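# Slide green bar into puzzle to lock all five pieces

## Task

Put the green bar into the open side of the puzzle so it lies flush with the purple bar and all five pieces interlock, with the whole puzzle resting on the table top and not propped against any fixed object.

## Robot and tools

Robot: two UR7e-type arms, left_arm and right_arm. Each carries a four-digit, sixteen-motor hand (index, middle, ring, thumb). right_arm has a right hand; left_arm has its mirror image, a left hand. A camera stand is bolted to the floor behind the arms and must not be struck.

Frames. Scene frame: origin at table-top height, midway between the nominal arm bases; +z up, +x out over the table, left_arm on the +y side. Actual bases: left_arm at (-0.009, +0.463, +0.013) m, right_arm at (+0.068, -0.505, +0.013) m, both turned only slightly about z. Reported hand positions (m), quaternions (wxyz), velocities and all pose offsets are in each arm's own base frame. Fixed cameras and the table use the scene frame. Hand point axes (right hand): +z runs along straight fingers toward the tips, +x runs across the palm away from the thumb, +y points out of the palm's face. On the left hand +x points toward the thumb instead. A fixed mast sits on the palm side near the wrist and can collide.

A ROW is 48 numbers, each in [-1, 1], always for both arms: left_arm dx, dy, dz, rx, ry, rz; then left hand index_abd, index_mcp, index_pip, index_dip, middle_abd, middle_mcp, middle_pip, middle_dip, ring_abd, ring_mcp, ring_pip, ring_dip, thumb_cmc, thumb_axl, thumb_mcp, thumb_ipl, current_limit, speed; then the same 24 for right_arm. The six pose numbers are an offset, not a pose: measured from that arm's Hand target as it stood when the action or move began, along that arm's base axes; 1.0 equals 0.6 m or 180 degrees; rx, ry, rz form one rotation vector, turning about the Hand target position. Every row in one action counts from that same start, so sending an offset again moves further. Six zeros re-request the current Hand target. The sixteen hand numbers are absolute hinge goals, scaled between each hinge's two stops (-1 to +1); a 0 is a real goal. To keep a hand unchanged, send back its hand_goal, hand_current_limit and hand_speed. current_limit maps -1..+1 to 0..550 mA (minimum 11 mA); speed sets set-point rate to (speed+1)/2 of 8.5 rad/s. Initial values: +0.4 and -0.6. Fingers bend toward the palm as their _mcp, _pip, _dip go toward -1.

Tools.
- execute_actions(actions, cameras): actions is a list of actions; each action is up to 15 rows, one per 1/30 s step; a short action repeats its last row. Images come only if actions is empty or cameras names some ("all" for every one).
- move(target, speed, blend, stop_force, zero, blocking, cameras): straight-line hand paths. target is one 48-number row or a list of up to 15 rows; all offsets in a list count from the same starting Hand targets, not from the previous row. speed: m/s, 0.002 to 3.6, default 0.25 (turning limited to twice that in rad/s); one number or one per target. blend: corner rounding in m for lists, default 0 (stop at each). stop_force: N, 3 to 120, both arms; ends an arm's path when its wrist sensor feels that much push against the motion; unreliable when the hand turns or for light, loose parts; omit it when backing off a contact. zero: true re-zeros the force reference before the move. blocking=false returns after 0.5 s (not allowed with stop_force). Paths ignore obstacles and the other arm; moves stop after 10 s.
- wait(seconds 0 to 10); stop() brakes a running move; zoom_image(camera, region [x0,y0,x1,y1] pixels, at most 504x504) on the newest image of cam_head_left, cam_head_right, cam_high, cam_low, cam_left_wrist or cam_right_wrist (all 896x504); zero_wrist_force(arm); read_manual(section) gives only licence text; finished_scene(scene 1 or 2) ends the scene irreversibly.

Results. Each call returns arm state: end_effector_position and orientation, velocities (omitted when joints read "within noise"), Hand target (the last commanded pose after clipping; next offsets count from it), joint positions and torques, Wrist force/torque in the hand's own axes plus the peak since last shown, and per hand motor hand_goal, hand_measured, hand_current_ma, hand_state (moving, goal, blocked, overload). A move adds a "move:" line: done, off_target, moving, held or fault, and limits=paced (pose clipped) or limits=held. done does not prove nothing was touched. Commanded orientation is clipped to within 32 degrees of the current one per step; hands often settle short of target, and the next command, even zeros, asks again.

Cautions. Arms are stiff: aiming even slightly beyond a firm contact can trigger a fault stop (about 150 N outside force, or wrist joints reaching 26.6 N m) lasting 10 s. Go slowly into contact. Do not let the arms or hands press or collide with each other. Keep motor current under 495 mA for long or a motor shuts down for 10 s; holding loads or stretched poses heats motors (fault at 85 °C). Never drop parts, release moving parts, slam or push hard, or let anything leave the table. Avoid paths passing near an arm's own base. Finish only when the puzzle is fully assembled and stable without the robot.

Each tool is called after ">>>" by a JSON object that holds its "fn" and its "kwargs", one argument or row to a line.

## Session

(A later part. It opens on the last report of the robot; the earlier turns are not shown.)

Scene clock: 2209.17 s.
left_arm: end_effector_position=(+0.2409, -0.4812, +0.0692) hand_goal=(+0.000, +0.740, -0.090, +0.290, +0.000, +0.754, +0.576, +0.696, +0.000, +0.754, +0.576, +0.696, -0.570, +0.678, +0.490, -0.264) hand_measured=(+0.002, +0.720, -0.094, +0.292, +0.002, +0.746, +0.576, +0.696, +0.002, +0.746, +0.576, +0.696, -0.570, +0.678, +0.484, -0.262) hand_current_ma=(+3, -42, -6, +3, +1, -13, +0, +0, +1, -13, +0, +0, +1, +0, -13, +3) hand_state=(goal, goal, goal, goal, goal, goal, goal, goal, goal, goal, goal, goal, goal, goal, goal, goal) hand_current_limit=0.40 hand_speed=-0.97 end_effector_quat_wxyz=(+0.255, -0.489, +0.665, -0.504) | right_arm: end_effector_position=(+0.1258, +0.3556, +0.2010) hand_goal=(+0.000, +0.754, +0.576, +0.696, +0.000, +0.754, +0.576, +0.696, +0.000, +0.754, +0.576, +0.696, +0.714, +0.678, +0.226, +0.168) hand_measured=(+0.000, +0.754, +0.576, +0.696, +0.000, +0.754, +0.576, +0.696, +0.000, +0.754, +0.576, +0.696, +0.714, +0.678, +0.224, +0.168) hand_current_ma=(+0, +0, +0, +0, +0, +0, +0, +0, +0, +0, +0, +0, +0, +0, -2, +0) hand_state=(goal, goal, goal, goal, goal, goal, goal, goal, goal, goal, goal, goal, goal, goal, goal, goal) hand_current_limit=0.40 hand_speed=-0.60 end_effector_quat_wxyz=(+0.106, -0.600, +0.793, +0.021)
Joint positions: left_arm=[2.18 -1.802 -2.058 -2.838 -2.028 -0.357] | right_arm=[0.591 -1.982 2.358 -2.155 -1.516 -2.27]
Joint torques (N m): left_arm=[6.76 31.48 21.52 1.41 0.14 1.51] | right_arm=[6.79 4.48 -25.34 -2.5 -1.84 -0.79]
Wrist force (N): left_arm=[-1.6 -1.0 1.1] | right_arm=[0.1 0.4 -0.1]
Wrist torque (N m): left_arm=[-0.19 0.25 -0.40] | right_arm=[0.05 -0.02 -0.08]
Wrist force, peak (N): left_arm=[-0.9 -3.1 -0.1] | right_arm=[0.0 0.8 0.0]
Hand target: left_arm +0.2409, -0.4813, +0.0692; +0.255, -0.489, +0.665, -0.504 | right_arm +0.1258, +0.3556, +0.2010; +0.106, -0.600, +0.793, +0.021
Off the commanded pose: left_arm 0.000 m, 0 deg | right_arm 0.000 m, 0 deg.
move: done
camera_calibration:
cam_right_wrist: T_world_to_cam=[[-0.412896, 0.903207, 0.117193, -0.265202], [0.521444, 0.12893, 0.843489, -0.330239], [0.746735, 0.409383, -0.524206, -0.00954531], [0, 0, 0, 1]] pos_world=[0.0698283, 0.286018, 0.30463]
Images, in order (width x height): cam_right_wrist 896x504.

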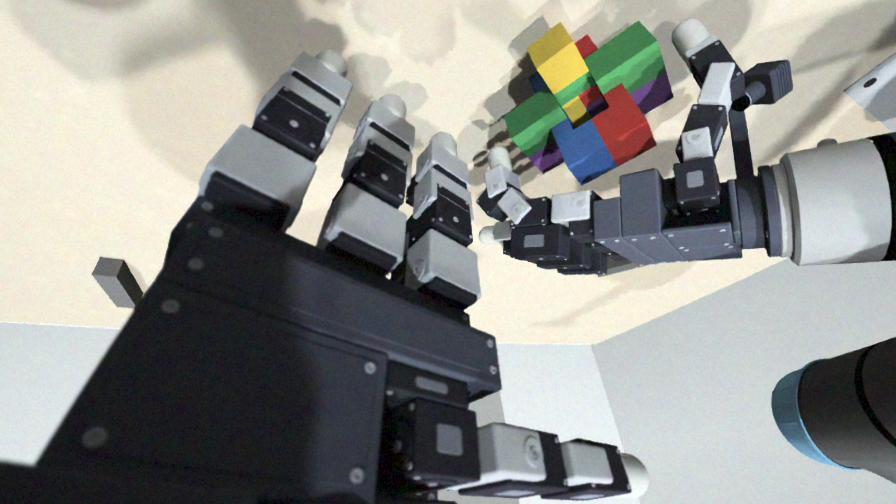

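>>> {"fn": "move", "kwargs": {
  "target": [
    [0,0,0,0,0,0, 0,0.822,-0.007,0.29,0,0.754,0.576,0.696,0,0.754,0.576,0.696,-0.571,0.678,0.562,-0.265,0.4,-0.94, 0,0,0,0,0,0, 0,0.754,0.576,0.696,0,0.754,0.576,0.696,0,0.754,0.576,0.696,0.714,0.678,0.226,0.168,0.4,-0.6],
    [0,0,0.05,0,0,0, 0,0.822,-0.007,0.29,0,0.754,0.576,0.696,0,0.754,0.576,0.696,-0.571,0.678,0.562,-0.265,0.4,-0.94, 0,0,0,0,0,0, 0,0.754,0.576,0.696,0,0.754,0.576,0.696,0,0.754,0.576,0.696,0.714,0.678,0.226,0.168,0.4,-0.6]
  ],
  "speed": 0.02,
  "cameras": ["cam_right_wrist"]
}}

>>> {"fn": "zoom_image", "kwargs": {
  "camera": "cam_right_wrist",
  "region": [490, 10, 710, 200]
}}

Scene clock: 2216.00 s.
left_arm: end_effector_position=(+0.2409, -0.4813, +0.0991) hand_goal=(+0.000, +0.822, -0.006, +0.290, +0.000, +0.754, +0.576, +0.696, +0.000, +0.754, +0.576, +0.696, -0.570, +0.678, +0.562, -0.264) hand_measured=(+0.002, +0.802, -0.012, +0.292, +0.002, +0.746, +0.576, +0.696, +0.002, +0.746, +0.576, +0.696, -0.570, +0.678, +0.554, -0.262) hand_current_ma=(+3, -45, -7, +2, +1, -13, +0, +0, +1, -13, +0, +0, +1, +0, -15, +3) hand_state=(goal, blocked, goal, goal, goal, goal, goal, goal, goal, goal, goal, goal, goal, goal, goal, goal) hand_current_limit=0.40 hand_speed=-0.94 end_effector_quat_wxyz=(+0.255, -0.489, +0.665, -0.504) | right_arm: end_effector_position=(+0.1258, +0.3556, +0.2010) hand_goal=(+0.000, +0.754, +0.576, +0.696, +0.000, +0.754, +0.576, +0.696, +0.000, +0.754, +0.576, +0.696, +0.714, +0.678, +0.226, +0.168) hand_measured=(+0.000, +0.754, +0.576, +0.696, +0.000, +0.754, +0.576, +0.696, +0.000, +0.754, +0.576, +0.696, +0.714, +0.678, +0.224, +0.168) hand_current_ma=(+0, +0, +0, +0, +0, +0, +0, +0, +0, +0, +0, +0, +0, +0, -2, +0) hand_state=(goal, goal, goal, goal, goal, goal, goal, goal, goal, goal, goal, goal, goal, goal, goal, goal) hand_current_limit=0.40 hand_speed=-0.60 end_effector_quat_wxyz=(+0.106, -0.600, +0.793, +0.021)
Joint positions: left_arm=[2.18 -1.752 -2.024 -2.922 -2.028 -0.357] | right_arm=[0.591 -1.982 2.358 -2.155 -1.516 -2.27]
Joint torques (N m): left_arm=[3.47 34.21 25.96 -1.37 0.12 1.58] | right_arm=[7.48 3.66 -24.92 -2.64 -1.81 -0.85]
Wrist force (N): left_arm=[-1.1 -0.7 1.2] | right_arm=[-0.1 0.2 -0.1]
Wrist torque (N m): left_arm=[-0.14 0.17 -0.38] | right_arm=[0.02 0.01 -0.10]
Wrist force, peak (N): left_arm=[-1.3 -1.0 1.5] | right_arm=[-0.1 0.8 0.2]
Hand target: left_arm +0.2409, -0.4813, +0.0992; +0.255, -0.489, +0.665, -0.504 | right_arm +0.1258, +0.3556, +0.2010; +0.106, -0.600, +0.793, +0.021
Off the commanded pose: left_arm 0.000 m, 0 deg | right_arm 0.000 m, 0 deg.
move: done
camera_calibration:
cam_right_wrist: T_world_to_cam=[[-0.412896, 0.903207, 0.117193, -0.265202], [0.521444, 0.12893, 0.843489, -0.330239], [0.746735, 0.409383, -0.524206, -0.00954531], [0, 0, 0, 1]] pos_world=[0.0698283, 0.286018, 0.30463]
Images, in order (width x height): cam_right_wrist 896x504.

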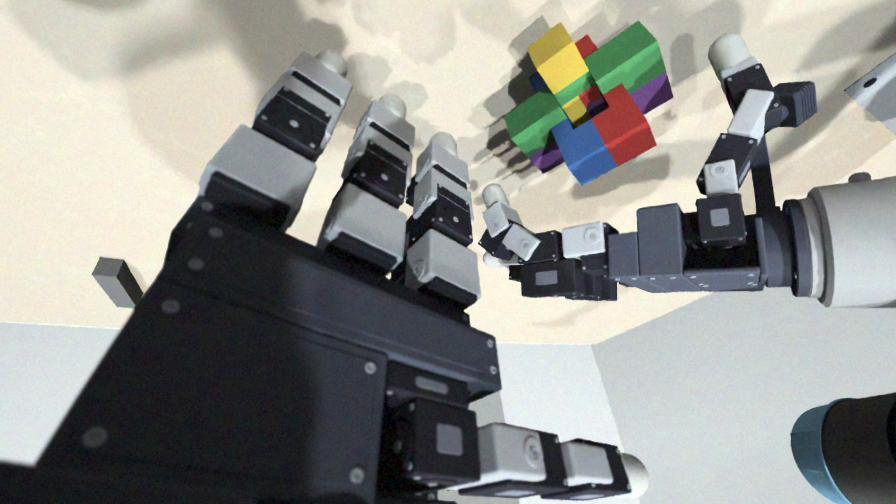

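Scaled by 2.291 from the camera's 896x504 image, which has a finer 1280x720 frame.

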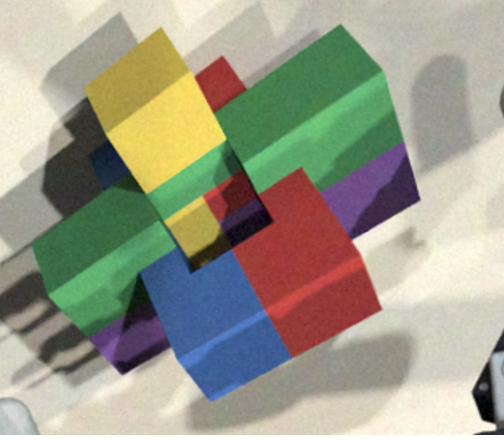

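>>> {"fn": "move", "kwargs": {
  "target": [0,0,0.25,0,0,0, 0,0.822,-0.007,0.29,0,0.754,0.576,0.696,0,0.754,0.576,0.696,-0.571,0.678,0.562,-0.265,0.4,-0.94, 0,0,0,0,0,0, 0,0.754,0.576,0.696,0,0.754,0.576,0.696,0,0.754,0.576,0.696,0.714,0.678,0.226,0.168,0.4,-0.6],
  "speed": 0.1,
  "cameras": ["all"]
}}

>>> {"fn": "zoom_image", "kwargs": {
  "camera": "cam_low",
  "region": [490, 250, 540, 300]
}}

>>> {"fn": "zoom_image", "kwargs": {
  "camera": "cam_right_wrist",
  "region": [490, 10, 710, 200]
}}

>>> {"fn": "zoom_image", "kwargs": {
  "camera": "cam_high",
  "region": [390, 130, 490, 230]
}}

Scene clock: 2221.60 s.
left_arm: end_effector_position=(+0.2409, -0.4813, +0.2028) hand_goal=(+0.000, +0.822, -0.006, +0.290, +0.000, +0.754, +0.576, +0.696, +0.000, +0.754, +0.576, +0.696, -0.570, +0.678, +0.562, -0.264) hand_measured=(+0.002, +0.806, -0.010, +0.292, +0.002, +0.746, +0.576, +0.696, +0.002, +0.746, +0.576, +0.696, -0.570, +0.678, +0.556, -0.262) hand_current_ma=(+2, -35, -6, +2, +1, -14, +0, +0, +1, -13, +0, +0, +1, +0, -13, +3) hand_state=(goal, goal, goal, goal, goal, goal, goal, goal, goal, goal, goal, goal, goal, goal, goal, goal) hand_current_limit=0.40 hand_speed=-0.94 end_effector_quat_wxyz=(+0.255, -0.488, +0.665, -0.505) | right_arm: end_effector_position=(+0.1258, +0.3556, +0.2010) hand_goal=(+0.000, +0.754, +0.576, +0.696, +0.000, +0.754, +0.576, +0.696, +0.000, +0.754, +0.576, +0.696, +0.714, +0.678, +0.226, +0.168) hand_measured=(+0.000, +0.754, +0.576, +0.696, +0.000, +0.754, +0.576, +0.696, +0.000, +0.754, +0.576, +0.696, +0.714, +0.678, +0.224, +0.168) hand_current_ma=(+0, +0, +0, +0, +0, +0, +0, +0, +0, +0, +0, +0, +0, +0, -2, +0) hand_state=(goal, goal, goal, goal, goal, goal, goal, goal, goal, goal, goal, goal, goal, goal, goal, goal) hand_current_limit=0.40 hand_speed=-0.60 end_effector_quat_wxyz=(+0.106, -0.600, +0.793, +0.021)
Joint positions: left_arm=[2.18 -1.627 -1.866 -3.203 -2.028 -0.357] | right_arm=[0.591 -1.982 2.358 -2.155 -1.516 -2.27]
Joint torques (N m): left_arm=[-7.78 12.98 12.86 2.05 0.71 1.48] | right_arm=[7.54 4.21 -26.31 -2.42 -1.95 -1.13]
Wrist force (N): left_arm=[-1.4 -0.7 0.9] | right_arm=[-0.1 0.3 0.2]
Wrist torque (N m): left_arm=[-0.12 0.20 -0.40] | right_arm=[0.02 0.00 -0.10]
Wrist force, peak (N): left_arm=[-0.8 -4.4 -0.7] | right_arm=[0.4 0.7 0.0]
Hand target: left_arm +0.2409, -0.4813, +0.2028; +0.255, -0.488, +0.665, -0.505 (not the last commanded pose) | right_arm +0.1258, +0.3556, +0.2010; +0.106, -0.600, +0.793, +0.021
Off the commanded pose: left_arm 0.046 m, 0 deg | right_arm 0.000 m, 0 deg.
move: held (left_arm; a check stopped the path); limits=held
pose unreachable (left arm): on one or more control steps of this call, first in action 0 (counted from 0), this arm could not follow its commanded pose, so it was not sent that pose on those steps. It may still have moved: this result reports where it is.
cause: moving toward the commanded pose would bring a part of the arm too close to another arm (a part of this arm just beyond joint 6 (wrist 3) and a part of the right arm just beyond its joint 6 (wrist 3), 13 mm apart when this arm was first held).
camera_calibration:
cam_left_wrist: T_world_to_cam=[[0.513055, 0.725478, 0.458754, 0.0906198], [-0.590991, -0.0890381, 0.801749, -0.114889], [0.622498, -0.682461, 0.38307, -0.434083], [0, 0, 0, 1]] pos_world=[0.155824, -0.372217, 0.216824]
cam_right_wrist: T_world_to_cam=[[-0.412896, 0.903207, 0.117193, -0.265202], [0.521444, 0.12893, 0.843489, -0.330239], [0.746735, 0.409383, -0.524206, -0.00954531], [0, 0, 0, 1]] pos_world=[0.0698283, 0.286018, 0.30463]

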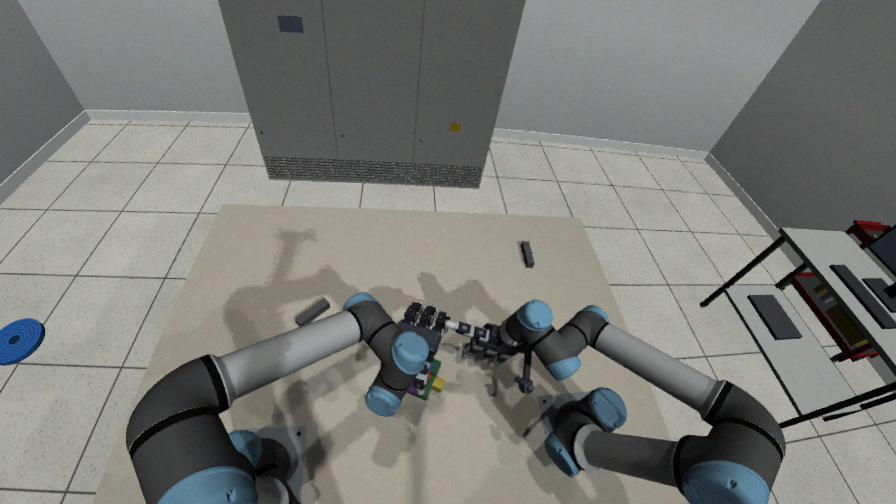

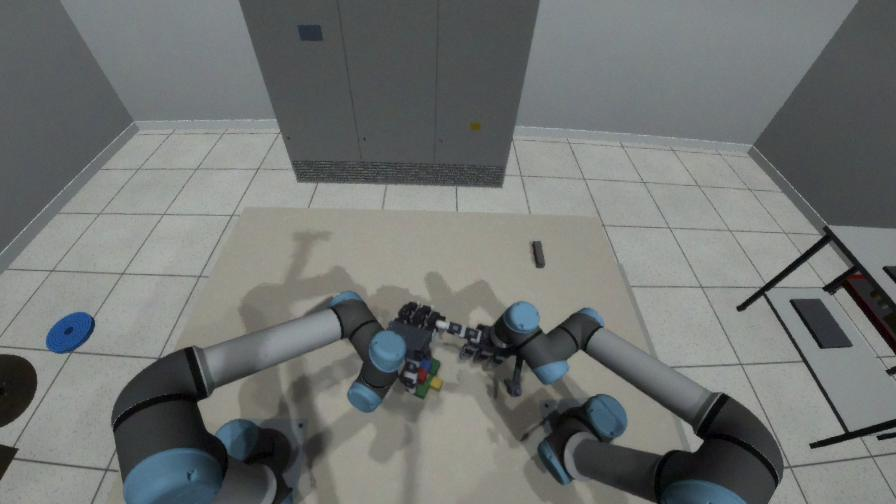

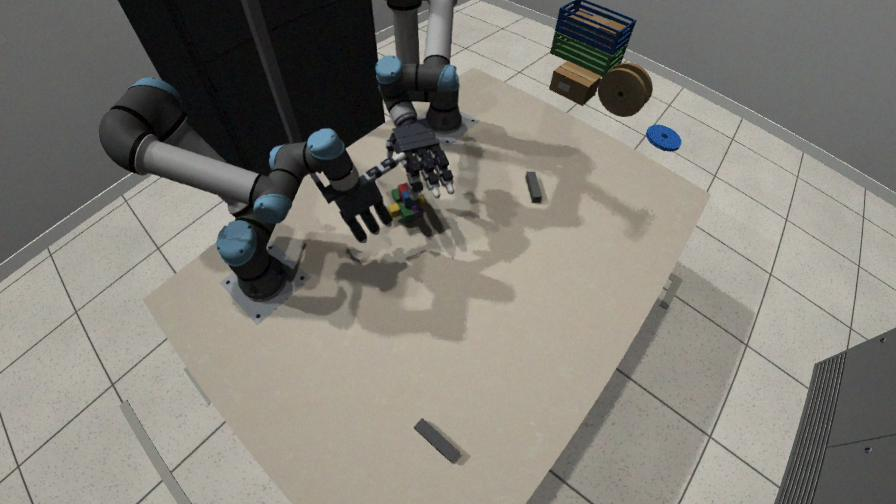

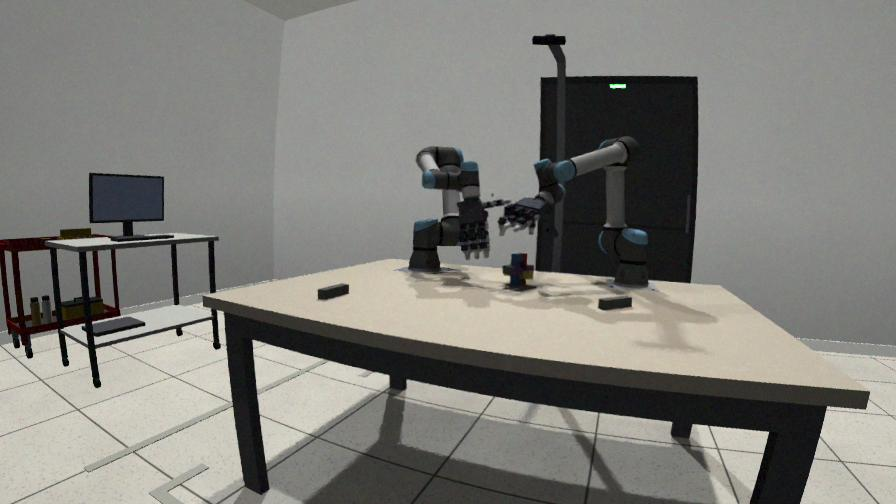

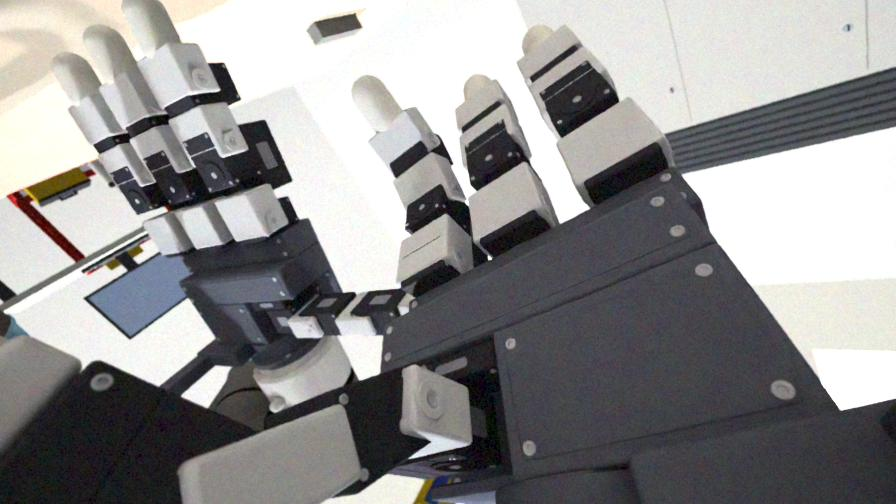

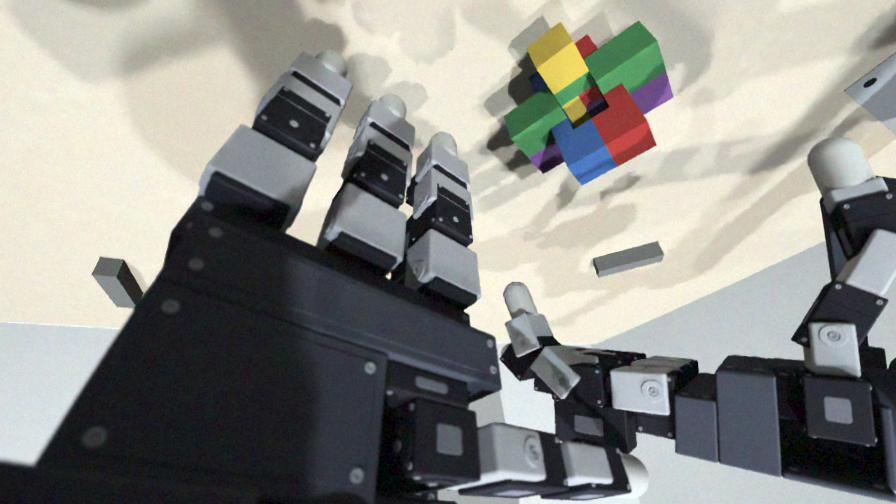

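Scaled by 10.080 from the camera's 896x504 image, which has a finer 1280x720 frame.

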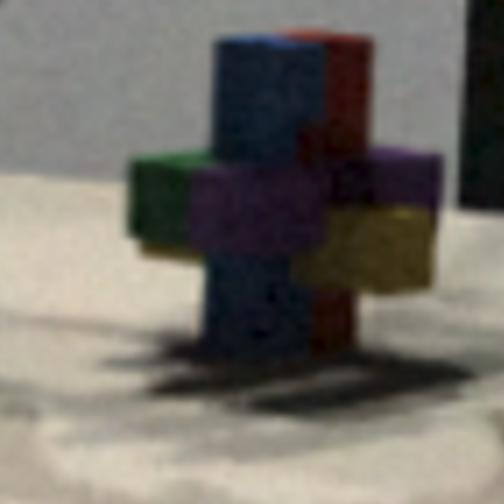

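Scaled by 2.291 from the camera's 896x504 image, which has a finer 1280x720 frame.

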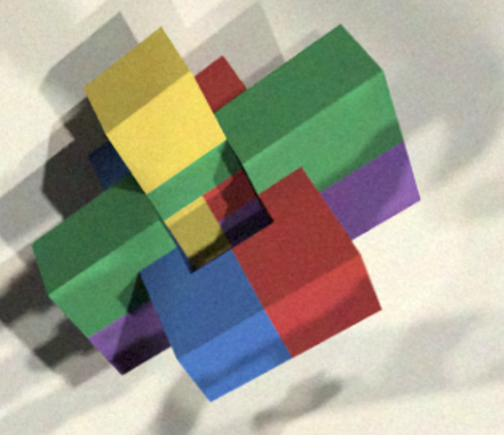

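Scaled by 5.040 from the camera's 896x504 image, which has a finer 1280x720 frame.

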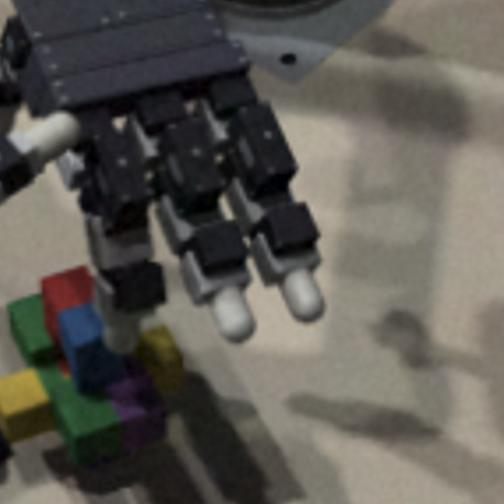

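>>> {"fn": "zoom_image", "kwargs": {
  "camera": "cam_low",
  "region": [500, 260, 524, 284]
}}

>>> {"fn": "zoom_image", "kwargs": {
  "camera": "cam_right_wrist",
  "region": [630, 20, 690, 110]
}}

>>> {"fn": "zoom_image", "kwargs": {
  "camera": "cam_right_wrist",
  "region": [500, 110, 560, 180]
}}

>>> {"fn": "zoom_image", "kwargs": {
  "camera": "cam_high",
  "region": [385, 180, 430, 225]
}}

Scaled by 21.000 from the camera's 896x504 image, which has a finer 1280x720 frame.

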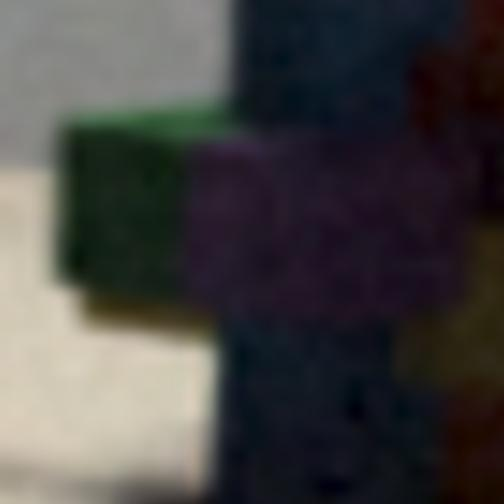

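Scaled by 5.600 from the camera's 896x504 image, which has a finer 1280x720 frame.

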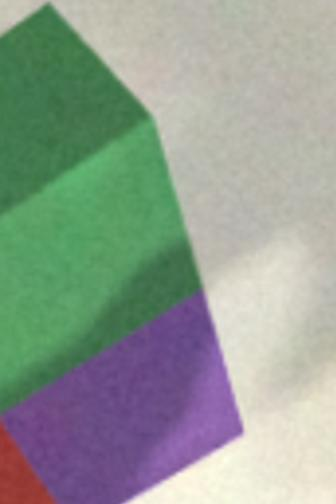

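Scaled by 7.200 from the camera's 896x504 image, which has a finer 1280x720 frame.

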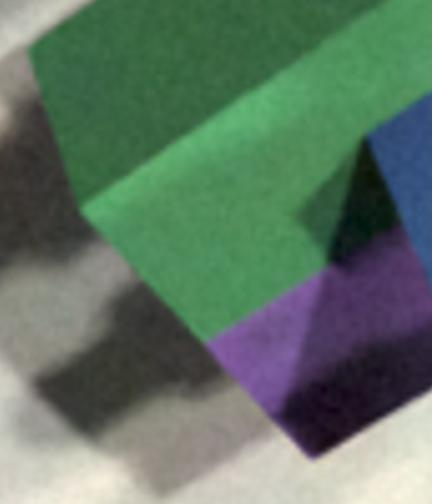

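Scaled by 11.200 from the camera's 896x504 image, which has a finer 1280x720 frame.

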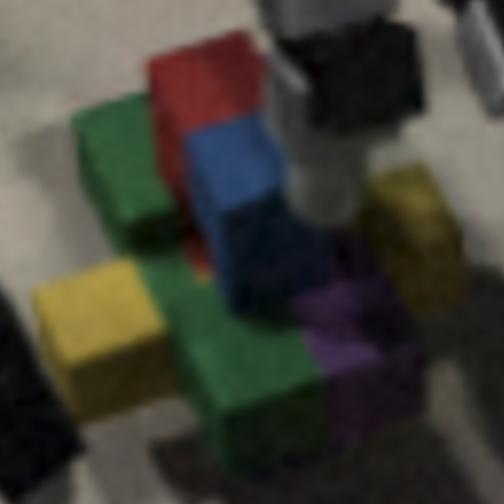

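>>> {"fn": "zoom_image", "kwargs": {
  "camera": "cam_right_wrist",
  "region": [550, 65, 600, 115]
}}

Scaled by 10.080 from the camera's 896x504 image, which has a finer 1280x720 frame.

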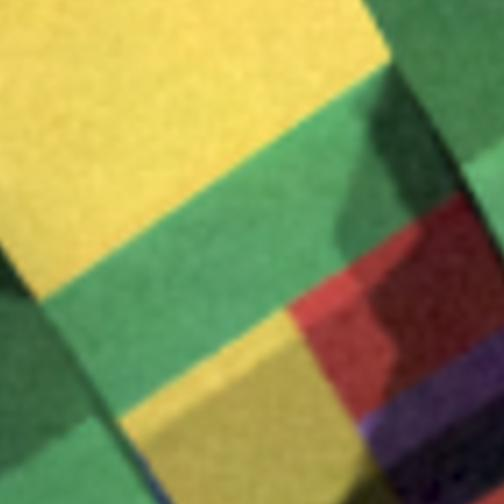

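>>> {"fn": "finished_scene", "kwargs": {
  "scene": 2
}}

The scene is finished: the task was done.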